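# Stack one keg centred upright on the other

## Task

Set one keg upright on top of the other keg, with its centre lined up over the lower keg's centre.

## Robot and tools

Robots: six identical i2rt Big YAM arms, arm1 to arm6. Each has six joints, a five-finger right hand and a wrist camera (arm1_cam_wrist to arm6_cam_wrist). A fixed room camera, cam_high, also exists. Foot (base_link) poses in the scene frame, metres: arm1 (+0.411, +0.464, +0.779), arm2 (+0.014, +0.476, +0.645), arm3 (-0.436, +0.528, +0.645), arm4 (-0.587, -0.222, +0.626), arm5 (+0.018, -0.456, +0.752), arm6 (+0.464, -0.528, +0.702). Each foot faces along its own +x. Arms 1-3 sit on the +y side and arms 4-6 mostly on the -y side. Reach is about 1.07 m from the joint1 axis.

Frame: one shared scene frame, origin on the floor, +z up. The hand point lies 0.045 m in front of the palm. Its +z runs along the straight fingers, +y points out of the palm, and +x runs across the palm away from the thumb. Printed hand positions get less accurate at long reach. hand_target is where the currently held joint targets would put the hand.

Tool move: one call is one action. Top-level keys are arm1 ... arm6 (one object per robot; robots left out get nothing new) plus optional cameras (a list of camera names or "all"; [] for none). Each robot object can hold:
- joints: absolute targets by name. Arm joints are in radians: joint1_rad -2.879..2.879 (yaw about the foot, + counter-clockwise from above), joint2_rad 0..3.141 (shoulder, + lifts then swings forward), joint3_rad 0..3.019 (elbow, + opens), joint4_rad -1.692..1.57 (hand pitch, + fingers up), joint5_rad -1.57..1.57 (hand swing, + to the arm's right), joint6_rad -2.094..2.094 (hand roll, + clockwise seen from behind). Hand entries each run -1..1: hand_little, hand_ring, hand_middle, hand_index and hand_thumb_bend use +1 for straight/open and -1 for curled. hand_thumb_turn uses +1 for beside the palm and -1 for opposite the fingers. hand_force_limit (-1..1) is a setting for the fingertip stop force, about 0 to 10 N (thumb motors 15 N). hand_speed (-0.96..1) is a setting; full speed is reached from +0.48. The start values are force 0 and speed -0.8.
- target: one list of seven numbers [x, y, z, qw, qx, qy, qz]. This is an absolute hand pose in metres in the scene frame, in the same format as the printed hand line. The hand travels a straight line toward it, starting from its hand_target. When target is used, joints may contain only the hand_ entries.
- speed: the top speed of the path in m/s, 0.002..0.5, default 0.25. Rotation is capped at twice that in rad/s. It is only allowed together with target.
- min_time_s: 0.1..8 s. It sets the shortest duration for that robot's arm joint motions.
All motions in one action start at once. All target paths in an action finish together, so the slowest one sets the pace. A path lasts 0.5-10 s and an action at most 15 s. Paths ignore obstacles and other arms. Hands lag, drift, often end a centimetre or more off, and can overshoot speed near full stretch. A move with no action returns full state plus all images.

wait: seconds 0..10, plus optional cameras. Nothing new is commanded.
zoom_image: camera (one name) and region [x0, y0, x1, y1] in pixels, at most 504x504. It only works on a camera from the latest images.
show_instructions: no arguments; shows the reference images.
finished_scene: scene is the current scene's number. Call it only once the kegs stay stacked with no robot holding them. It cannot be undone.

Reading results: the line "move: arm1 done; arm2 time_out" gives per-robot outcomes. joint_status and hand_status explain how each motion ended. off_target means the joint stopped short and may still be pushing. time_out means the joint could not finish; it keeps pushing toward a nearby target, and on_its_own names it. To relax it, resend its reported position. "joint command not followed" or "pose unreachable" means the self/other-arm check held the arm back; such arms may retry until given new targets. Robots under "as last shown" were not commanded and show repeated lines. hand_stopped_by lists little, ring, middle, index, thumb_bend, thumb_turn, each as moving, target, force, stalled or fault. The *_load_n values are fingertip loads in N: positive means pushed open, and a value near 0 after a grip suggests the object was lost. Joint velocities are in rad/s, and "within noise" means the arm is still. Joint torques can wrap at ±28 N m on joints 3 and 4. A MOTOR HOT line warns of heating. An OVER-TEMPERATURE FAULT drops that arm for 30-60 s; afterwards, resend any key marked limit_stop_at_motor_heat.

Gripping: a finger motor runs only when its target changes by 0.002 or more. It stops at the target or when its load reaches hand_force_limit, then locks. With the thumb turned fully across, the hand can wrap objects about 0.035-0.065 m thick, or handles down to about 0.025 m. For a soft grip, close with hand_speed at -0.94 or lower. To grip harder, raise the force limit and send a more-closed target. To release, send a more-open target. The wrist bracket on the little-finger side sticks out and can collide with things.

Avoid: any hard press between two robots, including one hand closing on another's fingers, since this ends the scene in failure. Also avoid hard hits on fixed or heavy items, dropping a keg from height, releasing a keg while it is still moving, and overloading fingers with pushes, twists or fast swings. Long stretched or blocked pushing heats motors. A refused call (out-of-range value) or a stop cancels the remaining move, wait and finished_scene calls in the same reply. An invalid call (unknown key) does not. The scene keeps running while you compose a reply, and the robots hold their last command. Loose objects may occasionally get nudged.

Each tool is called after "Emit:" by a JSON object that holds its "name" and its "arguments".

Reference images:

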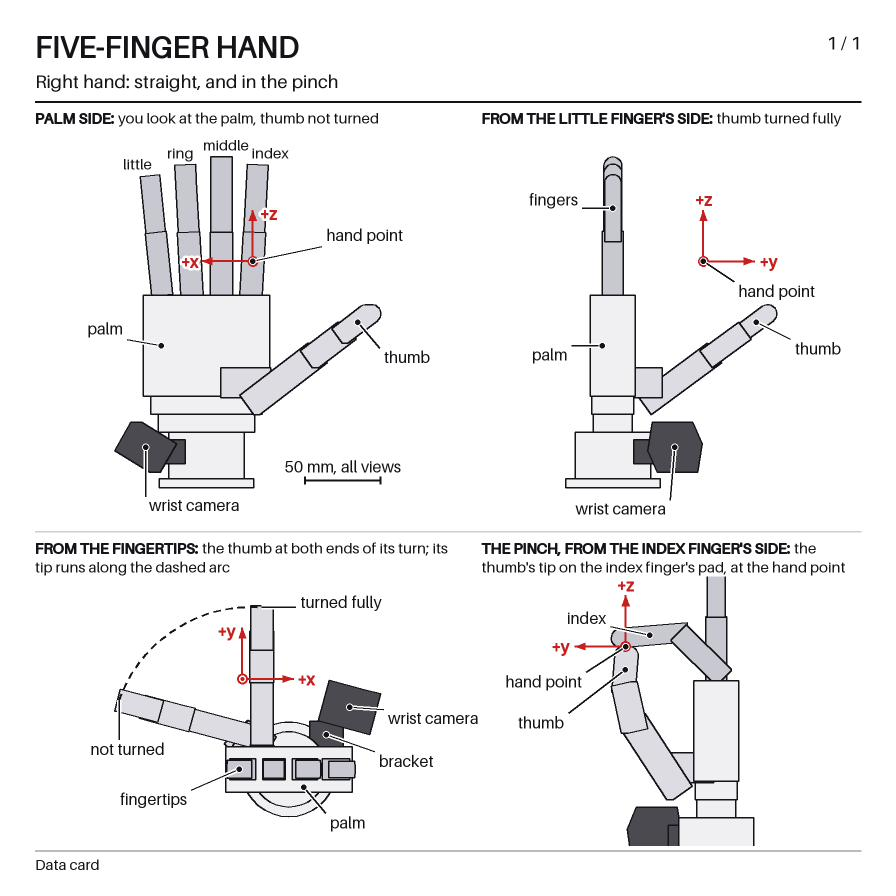

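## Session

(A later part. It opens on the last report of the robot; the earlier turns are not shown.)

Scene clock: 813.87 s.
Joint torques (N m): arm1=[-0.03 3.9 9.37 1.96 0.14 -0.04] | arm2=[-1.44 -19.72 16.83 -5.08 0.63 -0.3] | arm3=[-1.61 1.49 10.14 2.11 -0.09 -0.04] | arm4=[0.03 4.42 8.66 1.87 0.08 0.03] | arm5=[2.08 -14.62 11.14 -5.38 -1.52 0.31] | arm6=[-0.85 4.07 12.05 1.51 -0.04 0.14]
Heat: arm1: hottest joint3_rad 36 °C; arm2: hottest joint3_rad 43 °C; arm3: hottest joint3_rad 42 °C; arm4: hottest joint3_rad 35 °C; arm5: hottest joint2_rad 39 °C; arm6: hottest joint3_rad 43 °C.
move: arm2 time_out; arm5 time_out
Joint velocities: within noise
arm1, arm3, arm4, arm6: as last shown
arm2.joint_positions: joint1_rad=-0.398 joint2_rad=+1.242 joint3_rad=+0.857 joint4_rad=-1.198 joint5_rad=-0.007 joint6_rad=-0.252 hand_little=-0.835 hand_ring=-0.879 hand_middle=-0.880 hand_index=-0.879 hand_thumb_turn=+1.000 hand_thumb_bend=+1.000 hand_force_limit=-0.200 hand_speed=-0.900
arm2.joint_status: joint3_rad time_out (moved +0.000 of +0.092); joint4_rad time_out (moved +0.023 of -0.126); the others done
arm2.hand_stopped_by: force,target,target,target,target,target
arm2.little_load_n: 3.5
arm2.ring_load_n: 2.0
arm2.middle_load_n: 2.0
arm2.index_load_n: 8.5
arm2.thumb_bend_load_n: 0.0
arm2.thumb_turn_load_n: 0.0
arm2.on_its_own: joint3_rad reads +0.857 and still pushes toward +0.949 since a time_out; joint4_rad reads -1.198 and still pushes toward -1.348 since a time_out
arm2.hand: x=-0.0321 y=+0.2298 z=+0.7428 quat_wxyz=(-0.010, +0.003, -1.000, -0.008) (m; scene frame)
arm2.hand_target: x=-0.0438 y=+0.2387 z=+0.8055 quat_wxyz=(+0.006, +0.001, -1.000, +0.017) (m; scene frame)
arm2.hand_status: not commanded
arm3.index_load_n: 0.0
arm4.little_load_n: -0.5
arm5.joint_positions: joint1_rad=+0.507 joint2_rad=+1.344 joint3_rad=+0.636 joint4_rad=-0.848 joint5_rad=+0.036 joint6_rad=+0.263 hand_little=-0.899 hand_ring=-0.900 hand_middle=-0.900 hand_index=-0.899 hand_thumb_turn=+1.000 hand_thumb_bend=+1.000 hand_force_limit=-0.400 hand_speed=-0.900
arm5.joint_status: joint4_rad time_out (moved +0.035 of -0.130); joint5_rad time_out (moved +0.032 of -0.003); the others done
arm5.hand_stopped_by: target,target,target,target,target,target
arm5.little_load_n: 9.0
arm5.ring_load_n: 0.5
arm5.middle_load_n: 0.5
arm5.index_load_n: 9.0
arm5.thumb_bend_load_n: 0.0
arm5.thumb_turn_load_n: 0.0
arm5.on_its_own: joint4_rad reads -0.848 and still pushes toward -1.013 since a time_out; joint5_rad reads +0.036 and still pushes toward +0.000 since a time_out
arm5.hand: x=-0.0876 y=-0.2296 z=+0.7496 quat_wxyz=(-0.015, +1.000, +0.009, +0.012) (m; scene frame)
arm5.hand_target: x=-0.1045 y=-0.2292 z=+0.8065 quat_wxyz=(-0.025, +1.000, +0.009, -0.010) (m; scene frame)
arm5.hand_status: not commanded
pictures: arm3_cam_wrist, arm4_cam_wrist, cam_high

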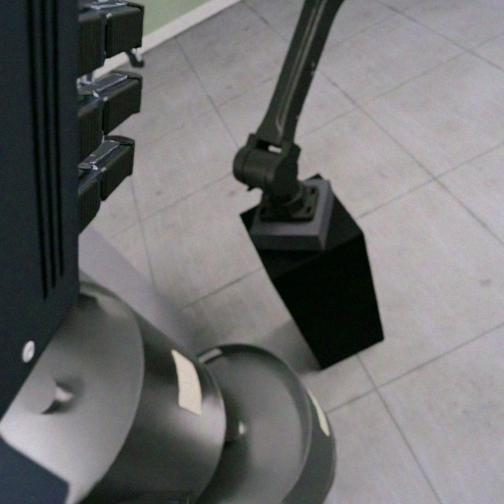

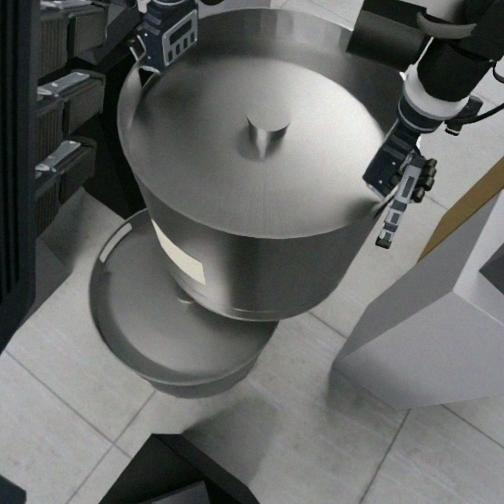

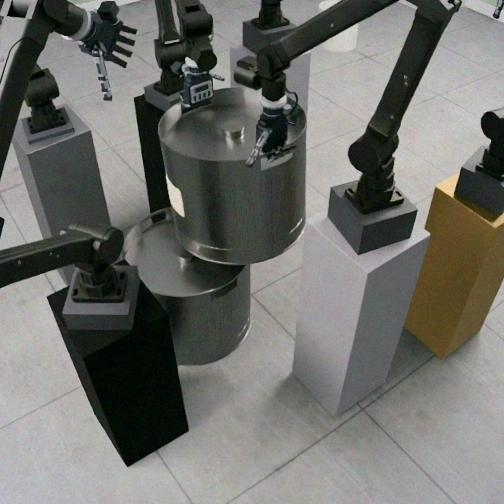

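Emit:
{"name": "move", "arguments": {"arm2": {"joints": {"joint1_rad": -0.712, "joint2_rad": 1.237, "joint3_rad": 1.045, "joint4_rad": -1.334, "joint5_rad": 0.01, "joint6_rad": -0.565}, "min_time_s": 3}, "arm5": {"joints": {"joint1_rad": 0.84, "joint2_rad": 1.333, "joint3_rad": 0.828, "joint4_rad": -1.009, "joint5_rad": -0.005, "joint6_rad": 0.59}, "min_time_s": 3}, "cameras": ["cam_high", "arm4_cam_wrist", "arm3_cam_wrist", "arm1_cam_wrist", "arm6_cam_wrist"]}}

Scene clock: 831.37 s.
Joint torques (N m): arm1=[-0.09 3.9 9.37 2.07 0.14 -0.04] | arm2=[-2.84 -20.84 18.51 -5.04 1.39 -0.57] | arm3=[-1.67 1.67 10.19 2.1 -0.09 -0.04] | arm4=[0.09 4.54 8.69 1.94 0.06 0.02] | arm5=[4.01 -18.32 11.6 -5.31 -2.65 0.38] | arm6=[-0.67 4.25 12.03 1.65 -0.05 0.11]
Heat: arm1: hottest joint3_rad 36 °C; arm2: hottest joint3_rad 44 °C; arm3: hottest joint3_rad 42 °C; arm4: hottest joint3_rad 35 °C; arm5: hottest joint5_rad 38 °C; arm6: hottest joint3_rad 43 °C.
move: arm2 time_out; arm5 time_out
Joint velocities: within noise
arm1, arm3, arm4, arm6: as last shown
arm1.ring_load_n: -0.5
arm2.joint_positions: joint1_rad=-0.661 joint2_rad=+1.347 joint3_rad=+0.931 joint4_rad=-1.186 joint5_rad=-0.027 joint6_rad=-0.510 hand_little=-0.835 hand_ring=-0.880 hand_middle=-0.880 hand_index=-0.879 hand_thumb_turn=+1.000 hand_thumb_bend=+1.000 hand_force_limit=-0.200 hand_speed=-0.900
arm2.joint_status: joint1_rad time_out (moved -0.263 of -0.314); joint3_rad time_out (moved +0.073 of +0.188); joint4_rad time_out (moved +0.011 of -0.136); joint5_rad time_out (moved -0.020 of +0.017); joint6_rad time_out (moved -0.258 of -0.313); the others done
arm2.hand_stopped_by: force,target,target,target,target,target
arm2.little_load_n: 1.5
arm2.ring_load_n: 1.0
arm2.middle_load_n: 2.0
arm2.index_load_n: 10.5
arm2.thumb_bend_load_n: 0.0
arm2.thumb_turn_load_n: 0.0
arm2.on_its_own: joint1_rad reads -0.661 and still pushes toward -0.712 since a time_out; joint3_rad reads +0.931 and still pushes toward +1.043 since a time_out; joint4_rad reads -1.186 and still pushes toward -1.334 since a time_out; joint5_rad reads -0.027 and still pushes toward +0.010 since a time_out; joint6_rad reads -0.510 and still pushes toward -0.565 since a time_out
arm2.hand: x=-0.1197 y=+0.2317 z=+0.7362 quat_wxyz=(-0.024, +0.000, -1.000, -0.011) (m; scene frame)
arm2.hand_target: x=-0.1438 y=+0.2410 z=+0.8077 quat_wxyz=(+0.011, +0.002, -1.000, +0.012) (m; scene frame)
arm2.hand_status: not commanded
arm4.little_load_n: 0.0
arm5.joint_positions: joint1_rad=+0.779 joint2_rad=+1.480 joint3_rad=+0.743 joint4_rad=-0.848 joint5_rad=+0.058 joint6_rad=+0.549 hand_little=-0.899 hand_ring=-0.900 hand_middle=-0.900 hand_index=-0.899 hand_thumb_turn=+1.000 hand_thumb_bend=+1.000 hand_force_limit=-0.400 hand_speed=-0.900
arm5.joint_status: joint1_rad time_out (moved +0.273 of +0.333); joint2_rad time_out (moved +0.137 of -0.011); joint4_rad time_out (moved +0.000 of -0.161); joint5_rad time_out (moved +0.022 of -0.041); joint6_rad time_out (moved +0.286 of +0.327); the others done
arm5.hand_stopped_by: target,target,target,target,target,target
arm5.little_load_n: 9.5
arm5.ring_load_n: 0.5
arm5.middle_load_n: 0.5
arm5.index_load_n: 8.5
arm5.thumb_bend_load_n: 0.0
arm5.thumb_turn_load_n: 0.0
arm5.on_its_own: joint1_rad reads +0.779 and still pushes toward +0.840 since a time_out; joint2_rad reads +1.480 and still pushes toward +1.333 since a time_out; joint4_rad reads -0.848 and still pushes toward -1.009 since a time_out; joint5_rad reads +0.058 and still pushes toward -0.005 since a time_out; joint6_rad reads +0.549 and still pushes toward +0.590 since a time_out
arm5.hand: x=-0.1787 y=-0.2266 z=+0.7403 quat_wxyz=(-0.011, +1.000, +0.003, +0.025) (m; scene frame)
arm5.hand_target: x=-0.2126 y=-0.2334 z=+0.8147 quat_wxyz=(-0.024, +0.999, +0.012, -0.021) (m; scene frame)
arm5.hand_status: not commanded
pictures: arm1_cam_wrist, arm3_cam_wrist, arm4_cam_wrist, arm6_cam_wrist, cam_high
camera_calibration:
arm6_cam_wrist: T_world_to_cam=[[0.879366, -0.28823, -0.378996, -0.113877], [-0.383703, -0.900274, -0.205619, 0.093259], [-0.281935, 0.326237, -0.902265, 1.38095], [0, 0, 0, 1]] pos_world=[0.52526, -0.39938, 1.222]

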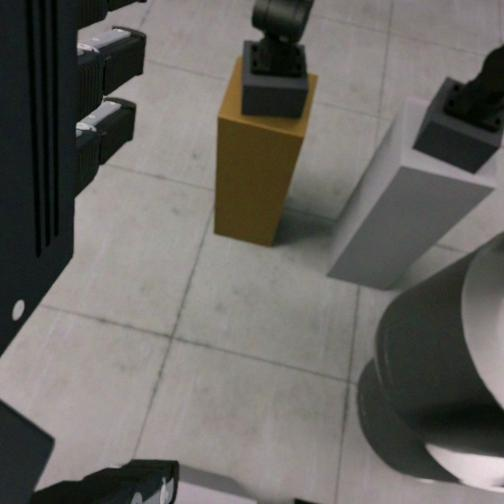

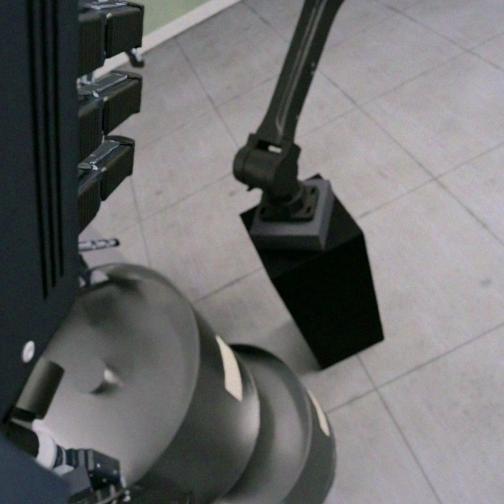

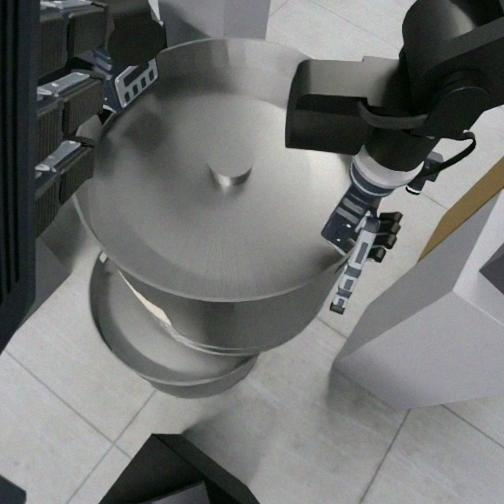

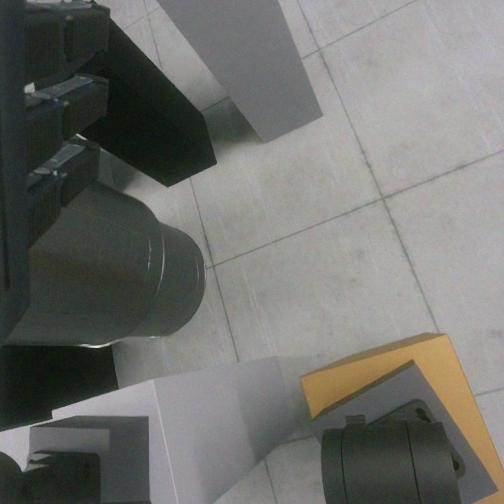

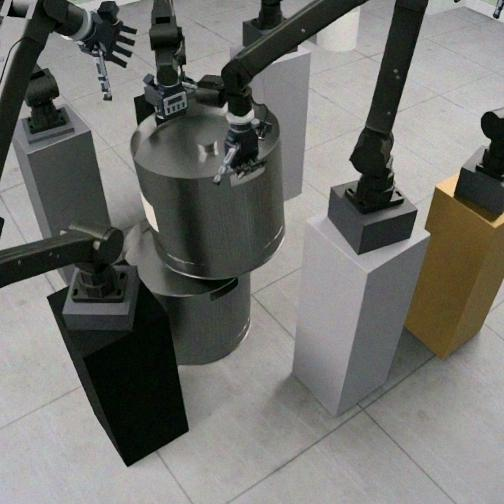

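Emit:
{"name": "move", "arguments": {"arm2": {"joints": {"joint1_rad": -0.815, "joint2_rad": 1.275, "joint3_rad": 1.135, "joint4_rad": -1.325, "joint5_rad": 0.04, "joint6_rad": -0.66}, "min_time_s": 2.5}, "arm5": {"joints": {"joint1_rad": 0.945, "joint2_rad": 1.385, "joint3_rad": 0.908, "joint4_rad": -1.01, "joint5_rad": 0.01, "joint6_rad": 0.69}, "min_time_s": 2.5}, "arm1": {"target": [0.25, 0.10, 0.75, 0.657, 0.012, -0.736, 0.163], "speed": 0.25}, "cameras": ["cam_high", "arm4_cam_wrist", "arm3_cam_wrist", "arm1_cam_wrist"]}}

Scene clock: 863.43 s.
Joint torques (N m): arm1=[-0.32 -10.34 3.59 1.85 0.56 -0.16] | arm2=[-3.37 -23.18 18.61 -4.72 2.19 -0.54] | arm3=[-1.85 1.55 10.15 2.14 -0.09 -0.04] | arm4=[0.03 4.54 8.69 1.92 0.06 0.01] | arm5=[4.42 -19.96 12.92 -5.35 -2.31 0.39] | arm6=[-0.97 4.13 12.21 1.58 -0.01 0.11]
Heat: arm1: hottest joint3_rad 36 °C; arm2: hottest joint3_rad 51 °C; arm3: hottest joint3_rad 42 °C; arm4: hottest joint3_rad 35 °C; arm5: hottest joint5_rad 43 °C; arm6: hottest joint3_rad 43 °C.
move: arm1 done; arm2 time_out; arm5 time_out
Joint velocities: within noise
arm1.joint_positions: joint1_rad=+0.200 joint2_rad=+1.995 joint3_rad=+0.579 joint4_rad=+0.909 joint5_rad=+1.388 joint6_rad=-0.843 hand_little=+1.000 hand_ring=+1.000 hand_middle=+1.000 hand_index=+1.000 hand_thumb_turn=+1.000 hand_thumb_bend=+1.000 hand_force_limit=+0.000 hand_speed=-0.800
arm1.joint_status: not commanded
arm1.hand_stopped_by: target,target,target,target,target,target
arm1.little_load_n: 0.0
arm1.ring_load_n: 0.0
arm1.middle_load_n: 0.0
arm1.index_load_n: 0.0
arm1.thumb_bend_load_n: 0.0
arm1.thumb_turn_load_n: 0.0
arm1.hand: x=+0.2522 y=+0.1023 z=+0.7534 quat_wxyz=(+0.655, +0.013, -0.737, +0.166) (m; scene frame)
arm1.hand_target: x=+0.2500 y=+0.1001 z=+0.7501 quat_wxyz=(+0.657, +0.012, -0.736, +0.163) (m; scene frame)
arm1.hand_status: done (0.005 m and 0.5 deg from the pose sent, 0.567 m and 88.3 deg at the start)
arm2.joint_positions: joint1_rad=-0.757 joint2_rad=+1.400 joint3_rad=+0.989 joint4_rad=-1.186 joint5_rad=-0.016 joint6_rad=-0.608 hand_little=-0.835 hand_ring=-0.880 hand_middle=-0.880 hand_index=-0.879 hand_thumb_turn=+1.000 hand_thumb_bend=+1.000 hand_force_limit=-0.200 hand_speed=-0.900
arm2.joint_status: joint1_rad time_out (moved -0.096 of -0.154); joint3_rad time_out (moved +0.058 of +0.204); joint4_rad time_out (moved +0.000 of -0.139); joint5_rad time_out (moved +0.011 of +0.067); joint6_rad time_out (moved -0.098 of -0.150); the others done
arm2.hand_stopped_by: force,target,target,target,target,target
arm2.little_load_n: 4.0
arm2.ring_load_n: 2.0
arm2.middle_load_n: 1.5
arm2.index_load_n: 8.5
arm2.thumb_bend_load_n: -0.5
arm2.thumb_turn_load_n: 0.0
arm2.on_its_own: joint1_rad reads -0.757 and still pushes toward -0.815 since a time_out; joint3_rad reads +0.989 and still pushes toward +1.101 since a time_out; joint4_rad reads -1.186 and still pushes toward -1.325 since a time_out; joint5_rad reads -0.016 and still pushes toward +0.040 since a time_out; joint6_rad reads -0.608 and still pushes toward -0.660 since a time_out
arm2.hand: x=-0.1628 y=+0.2317 z=+0.7373 quat_wxyz=(-0.019, +0.001, -1.000, -0.010) (m; scene frame)
arm2.hand_target: x=-0.1920 y=+0.2465 z=+0.8160 quat_wxyz=(+0.033, -0.002, -0.999, +0.012) (m; scene frame)
arm2.hand_status: not commanded
arm3.joint_positions: joint1_rad=+0.150 joint2_rad=+0.607 joint3_rad=+1.465 joint4_rad=-1.236 joint5_rad=+0.200 joint6_rad=-0.950 hand_little=+1.000 hand_ring=+1.000 hand_middle=+1.000 hand_index=+1.000 hand_thumb_turn=+1.000 hand_thumb_bend=+1.000 hand_force_limit=+0.000 hand_speed=-0.800
arm3.joint_status: not commanded
arm3.hand_stopped_by: target,target,target,target,target,target
arm3.little_load_n: 0.0
arm3.ring_load_n: 0.0
arm3.middle_load_n: 0.0
arm3.index_load_n: 0.0
arm3.thumb_bend_load_n: 0.0
arm3.thumb_turn_load_n: 0.0
arm3.hand: x=-0.5114 y=+0.3085 z=+1.1831 quat_wxyz=(+0.328, +0.322, -0.762, +0.456) (m; scene frame)
arm3.hand_target: x=-0.5115 y=+0.3110 z=+1.1926 quat_wxyz=(+0.331, +0.318, -0.757, +0.465) (m; scene frame)
arm3.hand_status: not commanded
arm4.joint_positions: joint1_rad=-0.400 joint2_rad=+0.547 joint3_rad=+1.325 joint4_rad=-1.416 joint5_rad=-0.050 joint6_rad=-1.450 hand_little=+1.000 hand_ring=+1.000 hand_middle=+1.000 hand_index=+1.000 hand_thumb_turn=+1.000 hand_thumb_bend=+1.000 hand_force_limit=+0.000 hand_speed=-0.800
arm4.joint_status: not commanded
arm4.hand_stopped_by: target,target,target,target,target,target
arm4.little_load_n: 0.0
arm4.ring_load_n: 0.0
arm4.middle_load_n: 0.0
arm4.index_load_n: 0.0
arm4.thumb_bend_load_n: -0.5
arm4.thumb_turn_load_n: 0.0
arm4.hand: x=-0.3904 y=-0.1555 z=+1.0879 quat_wxyz=(-0.169, +0.870, +0.202, +0.416) (m; scene frame)
arm4.hand_target: x=-0.3904 y=-0.1556 z=+1.1005 quat_wxyz=(-0.173, +0.864, +0.201, +0.429) (m; scene frame)
arm4.hand_status: not commanded
arm5.joint_positions: joint1_rad=+0.879 joint2_rad=+1.544 joint3_rad=+0.804 joint4_rad=-0.848 joint5_rad=+0.065 joint6_rad=+0.648 hand_little=-0.899 hand_ring=-0.900 hand_middle=-0.900 hand_index=-0.899 hand_thumb_turn=+1.000 hand_thumb_bend=+1.000 hand_force_limit=-0.400 hand_speed=-0.900
arm5.joint_status: joint1_rad time_out (moved +0.100 of +0.166); joint2_rad time_out (moved +0.064 of -0.095); joint3_rad time_out (moved +0.061 of +0.165); joint4_rad time_out (moved +0.000 of -0.162); joint5_rad time_out (moved +0.007 of -0.048); joint6_rad time_out (moved +0.099 of +0.141)
arm5.hand_stopped_by: target,target,target,target,target,target
arm5.little_load_n: 11.5
arm5.ring_load_n: 0.5
arm5.middle_load_n: 0.5
arm5.index_load_n: 6.5
arm5.thumb_bend_load_n: 0.0
arm5.thumb_turn_load_n: 0.0
arm5.on_its_own: joint1_rad reads +0.879 and still pushes toward +0.945 since a time_out; joint2_rad reads +1.544 and still pushes toward +1.385 since a time_out; joint3_rad reads +0.804 and still pushes toward +0.908 since a time_out; joint4_rad reads -0.848 and still pushes toward -1.010 since a time_out; joint5_rad reads +0.065 and still pushes toward +0.010 since a time_out; joint6_rad reads +0.648 and still pushes toward +0.690 since a time_out
arm5.hand: x=-0.2197 y=-0.2256 z=+0.7364 quat_wxyz=(-0.015, +0.999, +0.003, +0.028) (m; scene frame)
arm5.hand_target: x=-0.2600 y=-0.2303 z=+0.8242 quat_wxyz=(-0.037, +0.999, +0.015, -0.026) (m; scene frame)
arm5.hand_status: not commanded
arm6.joint_positions: joint1_rad=-0.403 joint2_rad=+0.544 joint3_rad=+1.287 joint4_rad=-1.504 joint5_rad=-0.203 joint6_rad=-0.963 hand_little=+1.000 hand_ring=+1.000 hand_middle=+1.000 hand_index=+1.000 hand_thumb_turn=+1.000 hand_thumb_bend=+1.000 hand_force_limit=+0.000 hand_speed=-0.800
arm6.joint_status: not commanded
arm6.hand_stopped_by: target,target,target,target,target,target
arm6.little_load_n: 0.0
arm6.ring_load_n: 0.0
arm6.middle_load_n: 0.0
arm6.index_load_n: 0.0
arm6.thumb_bend_load_n: 0.0
arm6.thumb_turn_load_n: 0.0
arm6.hand: x=+0.4880 y=-0.3640 z=+1.1167 quat_wxyz=(-0.385, +0.827, +0.387, +0.132) (m; scene frame)
arm6.hand_target: x=+0.4873 y=-0.3648 z=+1.1293 quat_wxyz=(-0.391, +0.827, +0.381, +0.133) (m; scene frame)
arm6.hand_status: not commanded
pictures: arm1_cam_wrist, arm3_cam_wrist, arm4_cam_wrist, cam_high
camera_calibration:
arm1_cam_wrist: T_world_to_cam=[[-0.312762, 0.949358, 0.029981, -0.0361034], [0.586852, 0.217962, -0.779806, 0.409719], [-0.74685, -0.226299, -0.625303, 0.798125], [0, 0, 0, 1]] pos_world=[0.344344, 0.125587, 0.819654]

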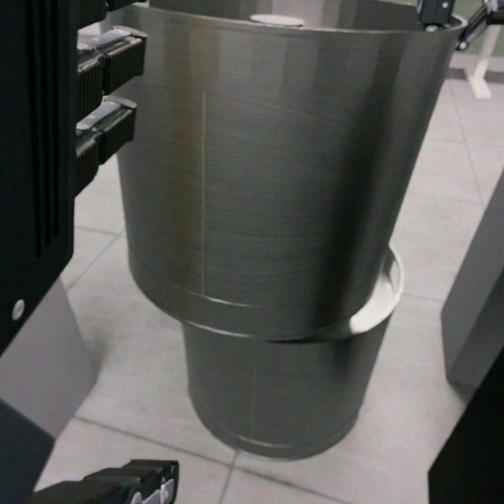

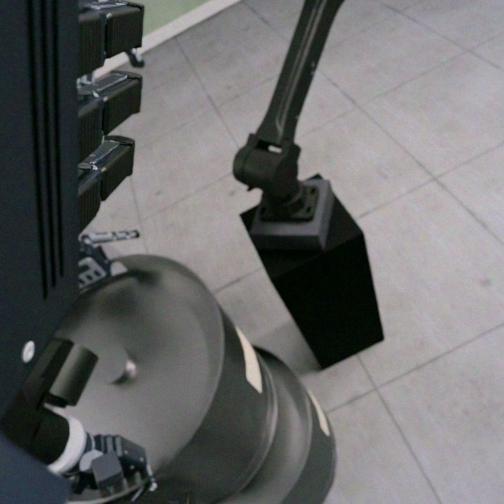

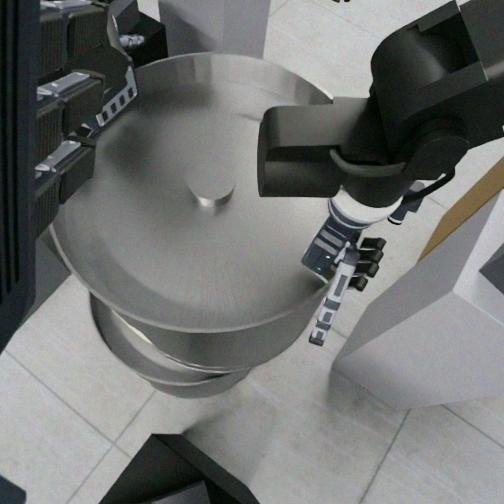

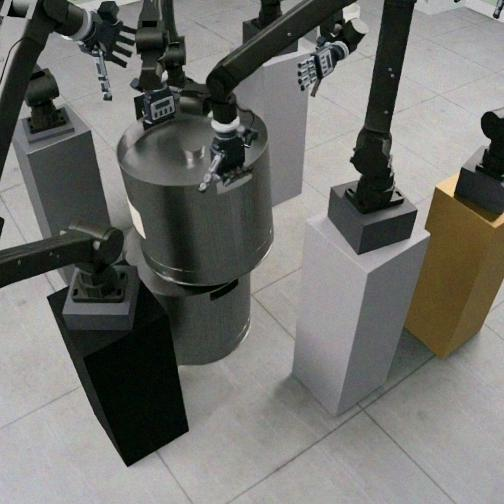

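Emit:
{"name": "zoom_image", "arguments": {"camera": "arm1_cam_wrist", "region": [100, 200, 420, 480]}}

Emit:
{"name": "zoom_image", "arguments": {"camera": "cam_high", "region": [100, 100, 300, 370]}}

Scaled by 1.575.

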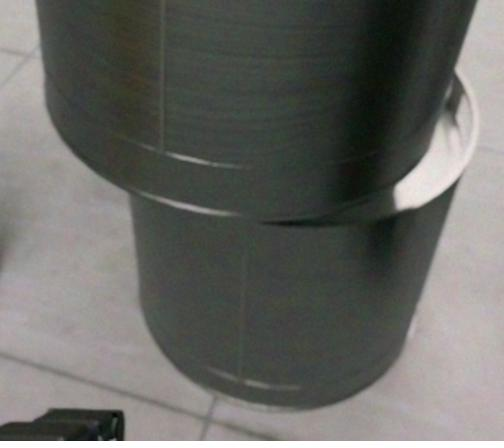

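Scaled by 1.867.

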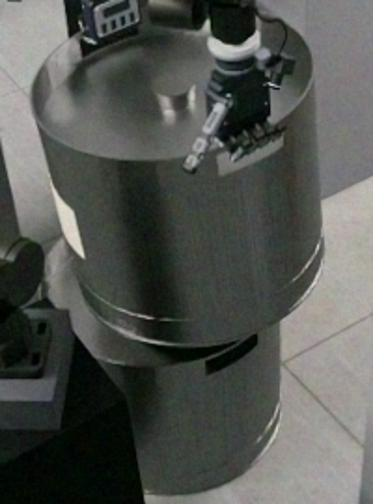

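Emit:
{"name": "move", "arguments": {"arm2": {"joints": {"joint1_rad": -0.994, "joint2_rad": 1.275, "joint3_rad": 1.135, "joint4_rad": -1.325, "joint5_rad": 0.04, "joint6_rad": -0.839}, "min_time_s": 3}, "arm5": {"joints": {"joint1_rad": 0.967, "joint2_rad": 1.493, "joint3_rad": 1.10, "joint4_rad": -1.045, "joint5_rad": 0.01, "joint6_rad": 0.712}, "min_time_s": 3}, "cameras": ["cam_high", "arm4_cam_wrist", "arm3_cam_wrist", "arm1_cam_wrist"]}}

Emit:
{"name": "zoom_image", "arguments": {"camera": "arm1_cam_wrist", "region": [100, 200, 420, 480]}}

Emit:
{"name": "zoom_image", "arguments": {"camera": "cam_high", "region": [100, 100, 300, 370]}}

Scene clock: 927.20 s.
Joint torques (N m): arm1=[-0.26 -10.64 3.59 2.03 0.56 -0.15] | arm2=[-3.78 -23.41 18.56 -4.74 2.4 -0.49] | arm3=[-1.79 1.32 10.18 2.1 -0.08 -0.04] | arm4=[-0.03 4.66 8.69 1.98 0.05 0.02] | arm5=[4.37 -24.82 13.63 -5.27 -2.22 0.46] | arm6=[-0.97 4.31 12.18 1.61 -0.01 0.14]
Heat: arm1: hottest joint3_rad 33 °C; arm2: hottest joint3_rad 58 °C; arm3: hottest joint3_rad 42 °C; arm4: hottest joint3_rad 35 °C; arm5: hottest joint5_rad 43 °C; arm6: hottest joint3_rad 43 °C.
move: arm2 time_out; arm5 time_out
Joint velocities: within noise
arm1, arm3, arm4, arm6: as last shown
arm1.hand: x=+0.2522 y=+0.1023 z=+0.7535 quat_wxyz=(+0.655, +0.013, -0.737, +0.166) (m; scene frame)
arm2.joint_positions: joint1_rad=-0.931 joint2_rad=+1.403 joint3_rad=+0.989 joint4_rad=-1.186 joint5_rad=-0.021 joint6_rad=-0.792 hand_little=-0.835 hand_ring=-0.880 hand_middle=-0.880 hand_index=-0.879 hand_thumb_turn=+1.000 hand_thumb_bend=+1.000 hand_force_limit=-0.200 hand_speed=-0.900
arm2.joint_status: joint1_rad time_out (moved -0.174 of -0.237); joint3_rad time_out (moved +0.000 of +0.146); joint4_rad time_out (moved +0.000 of -0.139); joint5_rad time_out (moved -0.005 of +0.056); joint6_rad time_out (moved -0.184 of -0.231); the others done
arm2.hand_stopped_by: force,target,target,target,target,target
arm2.little_load_n: 3.0
arm2.ring_load_n: 1.5
arm2.middle_load_n: 1.5
arm2.index_load_n: 9.5
arm2.thumb_bend_load_n: 0.0
arm2.thumb_turn_load_n: -0.5
arm2.on_its_own: joint1_rad reads -0.931 and still pushes toward -0.994 since a time_out; joint3_rad reads +0.989 and still pushes toward +1.101 since a time_out; joint4_rad reads -1.186 and still pushes toward -1.325 since a time_out; joint5_rad reads -0.021 and still pushes toward +0.040 since a time_out; joint6_rad reads -0.792 and still pushes toward -0.839 since a time_out
arm2.hand: x=-0.2120 y=+0.2718 z=+0.7360 quat_wxyz=(-0.023, +0.006, -1.000, -0.007) (m; scene frame)
arm2.hand_target: x=-0.2394 y=+0.2929 z=+0.8165 quat_wxyz=(+0.035, -0.002, -0.999, +0.005) (m; scene frame)
arm2.hand_status: not commanded
arm4.thumb_bend_load_n: 0.0
arm5.joint_positions: joint1_rad=+0.902 joint2_rad=+1.688 joint3_rad=+0.977 joint4_rad=-0.886 joint5_rad=+0.063 joint6_rad=+0.663 hand_little=-0.899 hand_ring=-0.900 hand_middle=-0.900 hand_index=-0.899 hand_thumb_turn=+1.000 hand_thumb_bend=+1.000 hand_force_limit=-0.400 hand_speed=-0.900
arm5.joint_status: joint1_rad time_out (moved +0.023 of +0.088); joint2_rad time_out (moved +0.144 of -0.051); joint3_rad time_out (moved +0.173 of +0.296); joint4_rad time_out (moved -0.038 of -0.197); joint5_rad time_out (moved -0.002 of -0.055); joint6_rad time_out (moved +0.015 of +0.064)
arm5.hand_stopped_by: target,target,target,target,target,target
arm5.little_load_n: 11.0
arm5.ring_load_n: 0.5
arm5.middle_load_n: 0.5
arm5.index_load_n: 6.5
arm5.thumb_bend_load_n: 0.0
arm5.thumb_turn_load_n: 0.0
arm5.on_its_own: joint1_rad reads +0.902 and still pushes toward +0.967 since a time_out; joint2_rad reads +1.688 and still pushes toward +1.493 since a time_out; joint3_rad reads +0.977 and still pushes toward +1.089 since a time_out; joint4_rad reads -0.886 and still pushes toward -1.045 since a time_out; joint5_rad reads +0.063 and still pushes toward +0.010 since a time_out; joint6_rad reads +0.663 and still pushes toward +0.712 since a time_out
arm5.hand: x=-0.2631 y=-0.1850 z=+0.7331 quat_wxyz=(-0.011, +0.999, +0.007, +0.030) (m; scene frame)
arm5.hand_target: x=-0.3092 y=-0.1887 z=+0.8483 quat_wxyz=(-0.051, +0.998, +0.014, -0.040) (m; scene frame)
arm5.hand_status: not commanded
pictures: arm1_cam_wrist, arm3_cam_wrist, arm4_cam_wrist, cam_high
camera_calibration:
arm1_cam_wrist: T_world_to_cam=[[-0.312833, 0.949332, 0.0300811, -0.0361577], [0.586754, 0.218064, -0.779851, 0.409777], [-0.746897, -0.226313, -0.625242, 0.798093], [0, 0, 0, 1]] pos_world=[0.344344, 0.125587, 0.819654]

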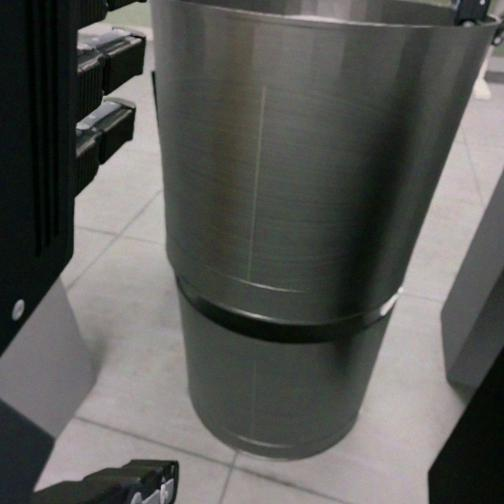

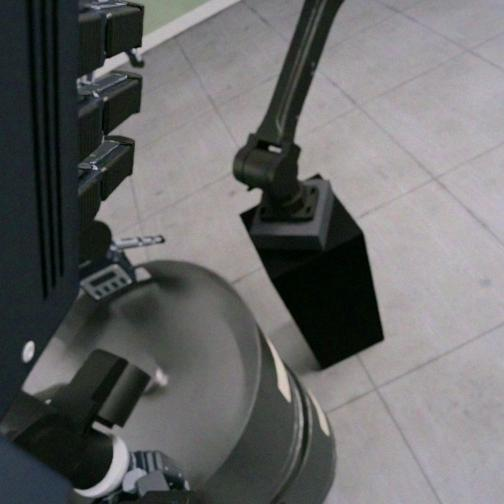

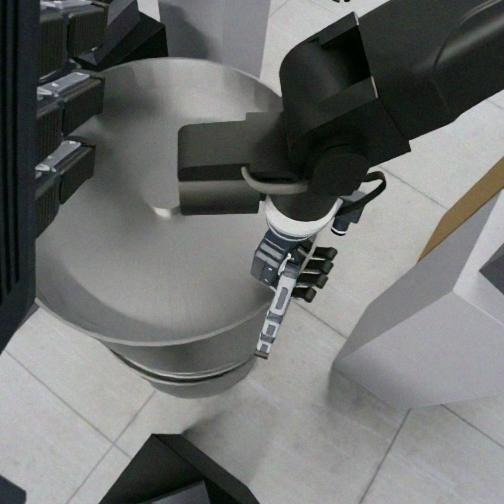

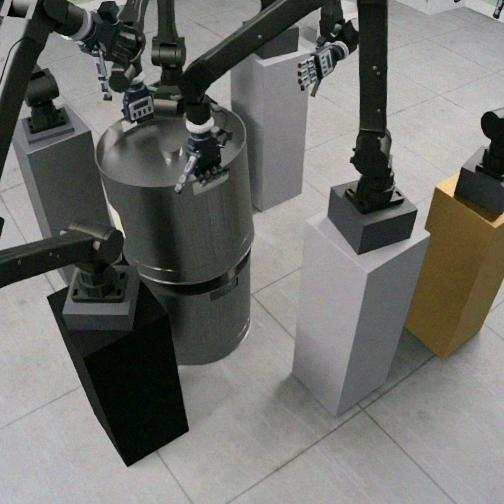

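Scaled by 1.575.

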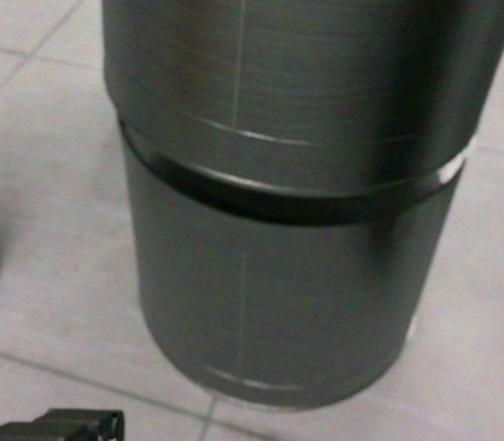

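Scaled by 1.867.

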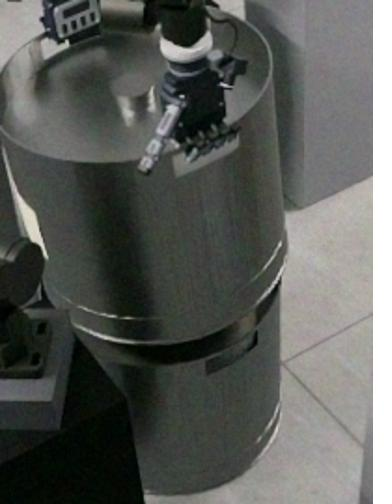

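Emit:
{"name": "move", "arguments": {"arm2": {"joints": {"joint1_rad": -1.025, "joint2_rad": 1.317, "joint3_rad": 1.086, "joint4_rad": -1.248, "joint5_rad": 0.04, "joint6_rad": -0.870}, "min_time_s": 2.5}, "arm5": {"joints": {"joint1_rad": 0.976, "joint2_rad": 1.567, "joint3_rad": 1.10, "joint4_rad": -0.974, "joint5_rad": 0.01, "joint6_rad": 0.72}, "min_time_s": 2.5}, "cameras": ["cam_high", "arm4_cam_wrist", "arm1_cam_wrist"]}}

Emit:
{"name": "zoom_image", "arguments": {"camera": "arm1_cam_wrist", "region": [100, 200, 420, 480]}}

Emit:
{"name": "zoom_image", "arguments": {"camera": "cam_high", "region": [100, 150, 300, 370]}}

Scene clock: 961.53 s.
Joint torques (N m): arm1=[-0.5 -10.58 3.56 1.94 0.57 -0.15] | arm2=[-4.01 -24.41 16.94 -3.4 2.48 -0.44] | arm3=[-1.79 1.61 10.22 2.07 -0.09 -0.04] | arm4=[0.03 4.48 8.7 1.89 0.07 0.01] | arm5=[4.07 -25.05 12.97 -4.01 -2.13 0.48] | arm6=[-0.62 4.25 12.14 1.69 -0.02 0.14]
Heat: arm1: hottest joint3_rad 32 °C; arm2: hottest joint3_rad 58 °C; arm3: hottest joint3_rad 42 °C; arm4: hottest joint3_rad 35 °C; arm5: hottest joint2_rad 46 °C; arm6: hottest joint3_rad 44 °C.
move: arm2 time_out; arm5 time_out
Joint velocities: within noise
arm1, arm3, arm4, arm6: as last shown
arm1.thumb_turn_load_n: 0.5
arm2.joint_positions: joint1_rad=-0.959 joint2_rad=+1.450 joint3_rad=+0.989 joint4_rad=-1.149 joint5_rad=-0.024 joint6_rad=-0.828 hand_little=-0.835 hand_ring=-0.880 hand_middle=-0.880 hand_index=-0.879 hand_thumb_turn=+1.000 hand_thumb_bend=+1.000 hand_force_limit=-0.200 hand_speed=-0.900
arm2.joint_status: joint1_rad time_out (moved -0.028 of -0.094); joint3_rad time_out (moved +0.000 of +0.097); joint4_rad time_out (moved +0.038 of -0.062); joint5_rad time_out (moved -0.002 of +0.061); joint6_rad time_out (moved -0.036 of -0.078); the others done
arm2.hand_stopped_by: force,target,target,target,target,target
arm2.little_load_n: 3.0
arm2.ring_load_n: 1.5
arm2.middle_load_n: 1.5
arm2.index_load_n: 10.5
arm2.thumb_bend_load_n: 0.0
arm2.thumb_turn_load_n: 0.0
arm2.on_its_own: joint1_rad reads -0.959 and still pushes toward -1.025 since a time_out; joint3_rad reads +0.989 and still pushes toward +1.086 since a time_out; joint4_rad reads -1.149 and still pushes toward -1.248 since a time_out; joint5_rad reads -0.024 and still pushes toward +0.040 since a time_out; joint6_rad reads -0.828 and still pushes toward -0.870 since a time_out
arm2.hand: x=-0.2249 y=+0.2734 z=+0.7195 quat_wxyz=(-0.028, +0.010, -1.000, -0.008) (m; scene frame)
arm2.hand_target: x=-0.2596 y=+0.2909 z=+0.7957 quat_wxyz=(+0.043, -0.003, -0.999, +0.011) (m; scene frame)
arm2.hand_status: not commanded
arm5.joint_positions: joint1_rad=+0.914 joint2_rad=+1.758 joint3_rad=+0.992 joint4_rad=-0.852 joint5_rad=+0.060 joint6_rad=+0.669 hand_little=-0.899 hand_ring=-0.900 hand_middle=-0.900 hand_index=-0.899 hand_thumb_turn=+1.000 hand_thumb_bend=+1.000 hand_force_limit=-0.400 hand_speed=-0.900
arm5.joint_status: joint1_rad time_out (moved +0.012 of +0.074); joint2_rad time_out (moved +0.070 of -0.121); joint3_rad time_out (moved +0.015 of +0.123); joint4_rad time_out (moved +0.034 of -0.088); joint5_rad time_out (moved -0.002 of -0.053); joint6_rad time_out (moved +0.006 of +0.057)
arm5.hand_stopped_by: target,target,target,target,target,target
arm5.little_load_n: 11.0
arm5.ring_load_n: 0.5
arm5.middle_load_n: 1.0
arm5.index_load_n: 6.0
arm5.thumb_bend_load_n: 0.0
arm5.thumb_turn_load_n: 0.0
arm5.on_its_own: joint1_rad reads +0.914 and still pushes toward +0.976 since a time_out; joint2_rad reads +1.758 and still pushes toward +1.567 since a time_out; joint3_rad reads +0.992 and still pushes toward +1.100 since a time_out; joint4_rad reads -0.852 and still pushes toward -0.974 since a time_out; joint5_rad reads +0.060 and still pushes toward +0.010 since a time_out; joint6_rad reads +0.669 and still pushes toward +0.720 since a time_out
arm5.hand: x=-0.2707 y=-0.1839 z=+0.7099 quat_wxyz=(-0.003, +0.999, +0.011, +0.035) (m; scene frame)
arm5.hand_target: x=-0.3258 y=-0.1767 z=+0.8228 quat_wxyz=(-0.054, +0.998, +0.015, -0.043) (m; scene frame)
arm5.hand_status: not commanded
pictures: arm1_cam_wrist, arm4_cam_wrist, cam_high
camera_calibration:
arm1_cam_wrist: T_world_to_cam=[[-0.312833, 0.949332, 0.0300811, -0.0361577], [0.586754, 0.218064, -0.779851, 0.409777], [-0.746897, -0.226313, -0.625242, 0.798093], [0, 0, 0, 1]] pos_world=[0.344344, 0.125587, 0.819654]

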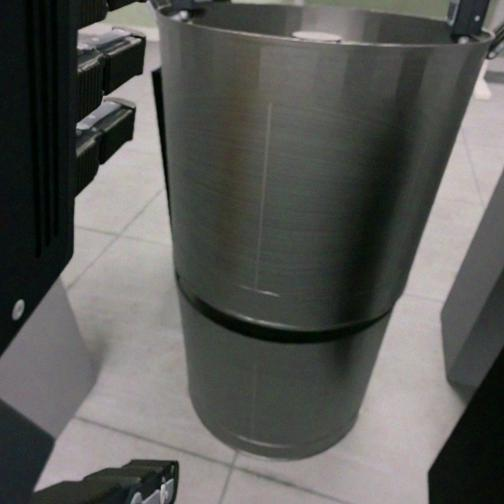

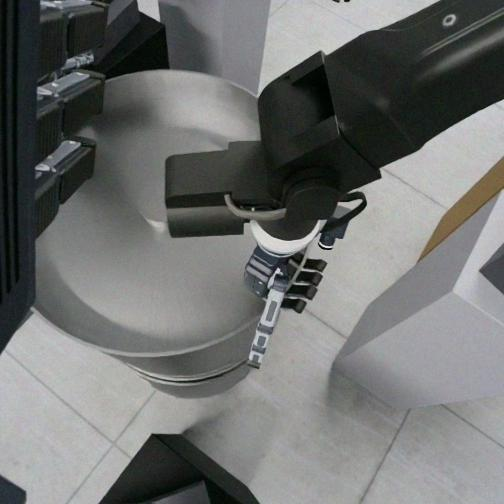

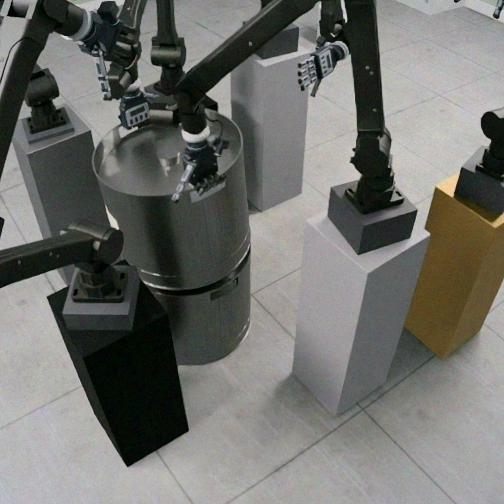

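Scaled by 1.575.

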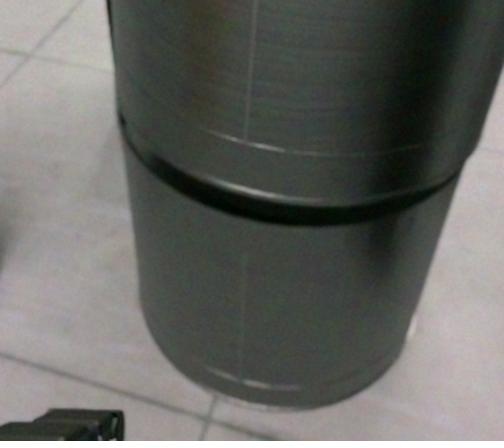

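Scaled by 2.291.

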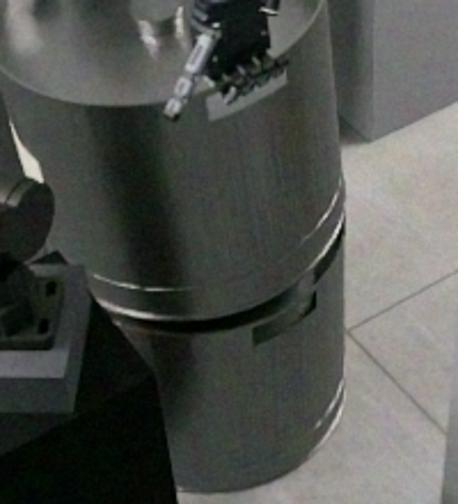

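Emit:
{"name": "move", "arguments": {"arm2": {"joints": {"joint2_rad": 1.344, "joint3_rad": 1.062, "joint4_rad": -1.197}, "min_time_s": 2}, "arm5": {"joints": {"joint2_rad": 1.596, "joint3_rad": 1.091, "joint4_rad": -0.937}, "min_time_s": 2}, "cameras": ["cam_high", "arm1_cam_wrist"]}}

Emit:
{"name": "zoom_image", "arguments": {"camera": "arm1_cam_wrist", "region": [100, 200, 420, 480]}}

Emit:
{"name": "zoom_image", "arguments": {"camera": "cam_high", "region": [100, 150, 300, 370]}}

Scene clock: 1003.23 s.
Joint torques (N m): arm1=[-0.32 -10.7 3.52 2.02 0.54 -0.15] | arm2=[-3.66 -24.64 14.89 -2.82 2.35 -0.35] | arm3=[-1.73 1.44 10.17 2.07 -0.08 -0.03] | arm4=[-0.09 4.54 8.72 1.94 0.07 0.03] | arm5=[3.6 -25.05 12.16 -3.54 -1.87 0.44] | arm6=[-0.62 4.19 12.1 1.48 -0.05 0.09]
Heat: arm1: hottest joint3_rad 31 °C; arm2: hottest joint5_rad 59 °C; arm3: hottest joint3_rad 43 °C; arm4: hottest joint3_rad 35 °C; arm5: hottest joint2_rad 49 °C; arm6: hottest joint3_rad 44 °C.
move: arm2 time_out; arm5 time_out
Joint velocities: within noise
arm1, arm3, arm4, arm6: as last shown
arm1.middle_load_n: 0.5
arm1.thumb_turn_load_n: 0.0
arm2.joint_positions: joint1_rad=-0.964 joint2_rad=+1.476 joint3_rad=+0.986 joint4_rad=-1.114 joint5_rad=-0.020 joint6_rad=-0.836 hand_little=-0.835 hand_ring=-0.880 hand_middle=-0.880 hand_index=-0.879 hand_thumb_turn=+1.000 hand_thumb_bend=+1.000 hand_force_limit=-0.200 hand_speed=-0.900
arm2.joint_status: joint4_rad time_out (moved +0.034 of -0.048); the others done
arm2.hand_stopped_by: force,target,target,target,target,target
arm2.little_load_n: 3.0
arm2.ring_load_n: 1.5
arm2.middle_load_n: 1.5
arm2.index_load_n: 10.0
arm2.thumb_bend_load_n: 0.0
arm2.thumb_turn_load_n: 0.0
arm2.on_its_own: joint1_rad reads -0.964 and still pushes toward -1.025 since a time_out; joint4_rad reads -1.114 and still pushes toward -1.197 since a time_out; joint5_rad reads -0.020 and still pushes toward +0.040 since a time_out
arm2.hand: x=-0.2315 y=+0.2710 z=+0.7085 quat_wxyz=(-0.024, +0.012, -1.000, -0.008) (m; scene frame)
arm2.hand_target: x=-0.2636 y=+0.2877 z=+0.7775 quat_wxyz=(+0.043, -0.003, -0.999, +0.011) (m; scene frame)
arm2.hand_status: not commanded
arm5.joint_positions: joint1_rad=+0.922 joint2_rad=+1.784 joint3_rad=+0.992 joint4_rad=-0.829 joint5_rad=+0.054 joint6_rad=+0.673 hand_little=-0.899 hand_ring=-0.900 hand_middle=-0.900 hand_index=-0.899 hand_thumb_turn=+1.000 hand_thumb_bend=+1.000 hand_force_limit=-0.400 hand_speed=-0.900
arm5.joint_status: joint2_rad time_out (moved +0.026 of -0.162); joint3_rad time_out (moved +0.000 of +0.099); joint4_rad time_out (moved +0.023 of -0.085)
arm5.hand_stopped_by: target,target,target,target,target,target
arm5.little_load_n: 10.5
arm5.ring_load_n: 1.0
arm5.middle_load_n: 1.0
arm5.index_load_n: 5.0
arm5.thumb_bend_load_n: 0.0
arm5.thumb_turn_load_n: 0.0
arm5.on_its_own: joint1_rad reads +0.922 and still pushes toward +0.976 since a time_out; joint2_rad reads +1.784 and still pushes toward +1.596 since a time_out; joint3_rad reads +0.992 and still pushes toward +1.091 since a time_out; joint4_rad reads -0.829 and still pushes toward -0.937 since a time_out; joint5_rad reads +0.054 and still pushes toward +0.010 since a time_out; joint6_rad reads +0.673 and still pushes toward +0.720 since a time_out
arm5.hand: x=-0.2752 y=-0.1857 z=+0.6996 quat_wxyz=(+0.000, +0.999, +0.013, +0.034) (m; scene frame)
arm5.hand_target: x=-0.3287 y=-0.1739 z=+0.8079 quat_wxyz=(-0.053, +0.998, +0.015, -0.042) (m; scene frame)
arm5.hand_status: not commanded
arm6.middle_load_n: -0.5
pictures: arm1_cam_wrist, cam_high
camera_calibration:
arm1_cam_wrist: T_world_to_cam=[[-0.312833, 0.949332, 0.0300811, -0.0361577], [0.586754, 0.218064, -0.779851, 0.409777], [-0.746897, -0.226313, -0.625242, 0.798093], [0, 0, 0, 1]] pos_world=[0.344344, 0.125587, 0.819654]

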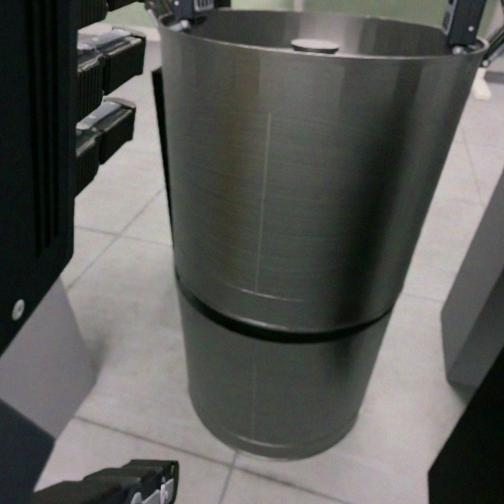

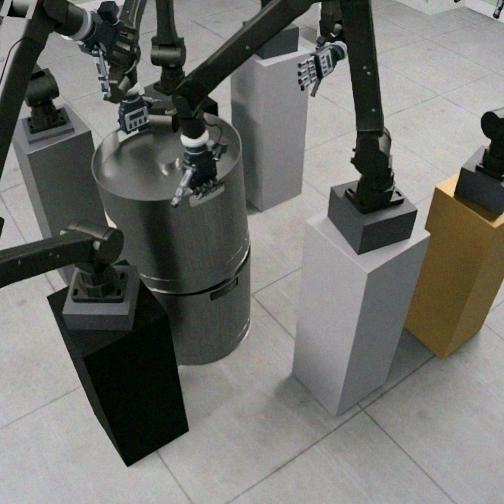

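Scaled by 1.575.

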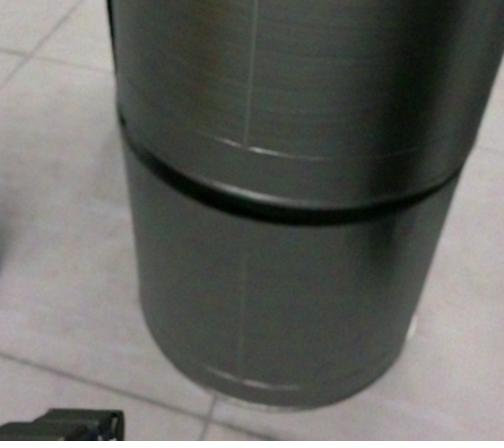

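Scaled by 2.291.

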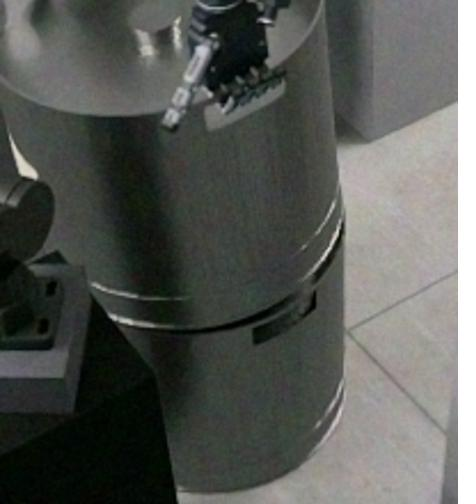

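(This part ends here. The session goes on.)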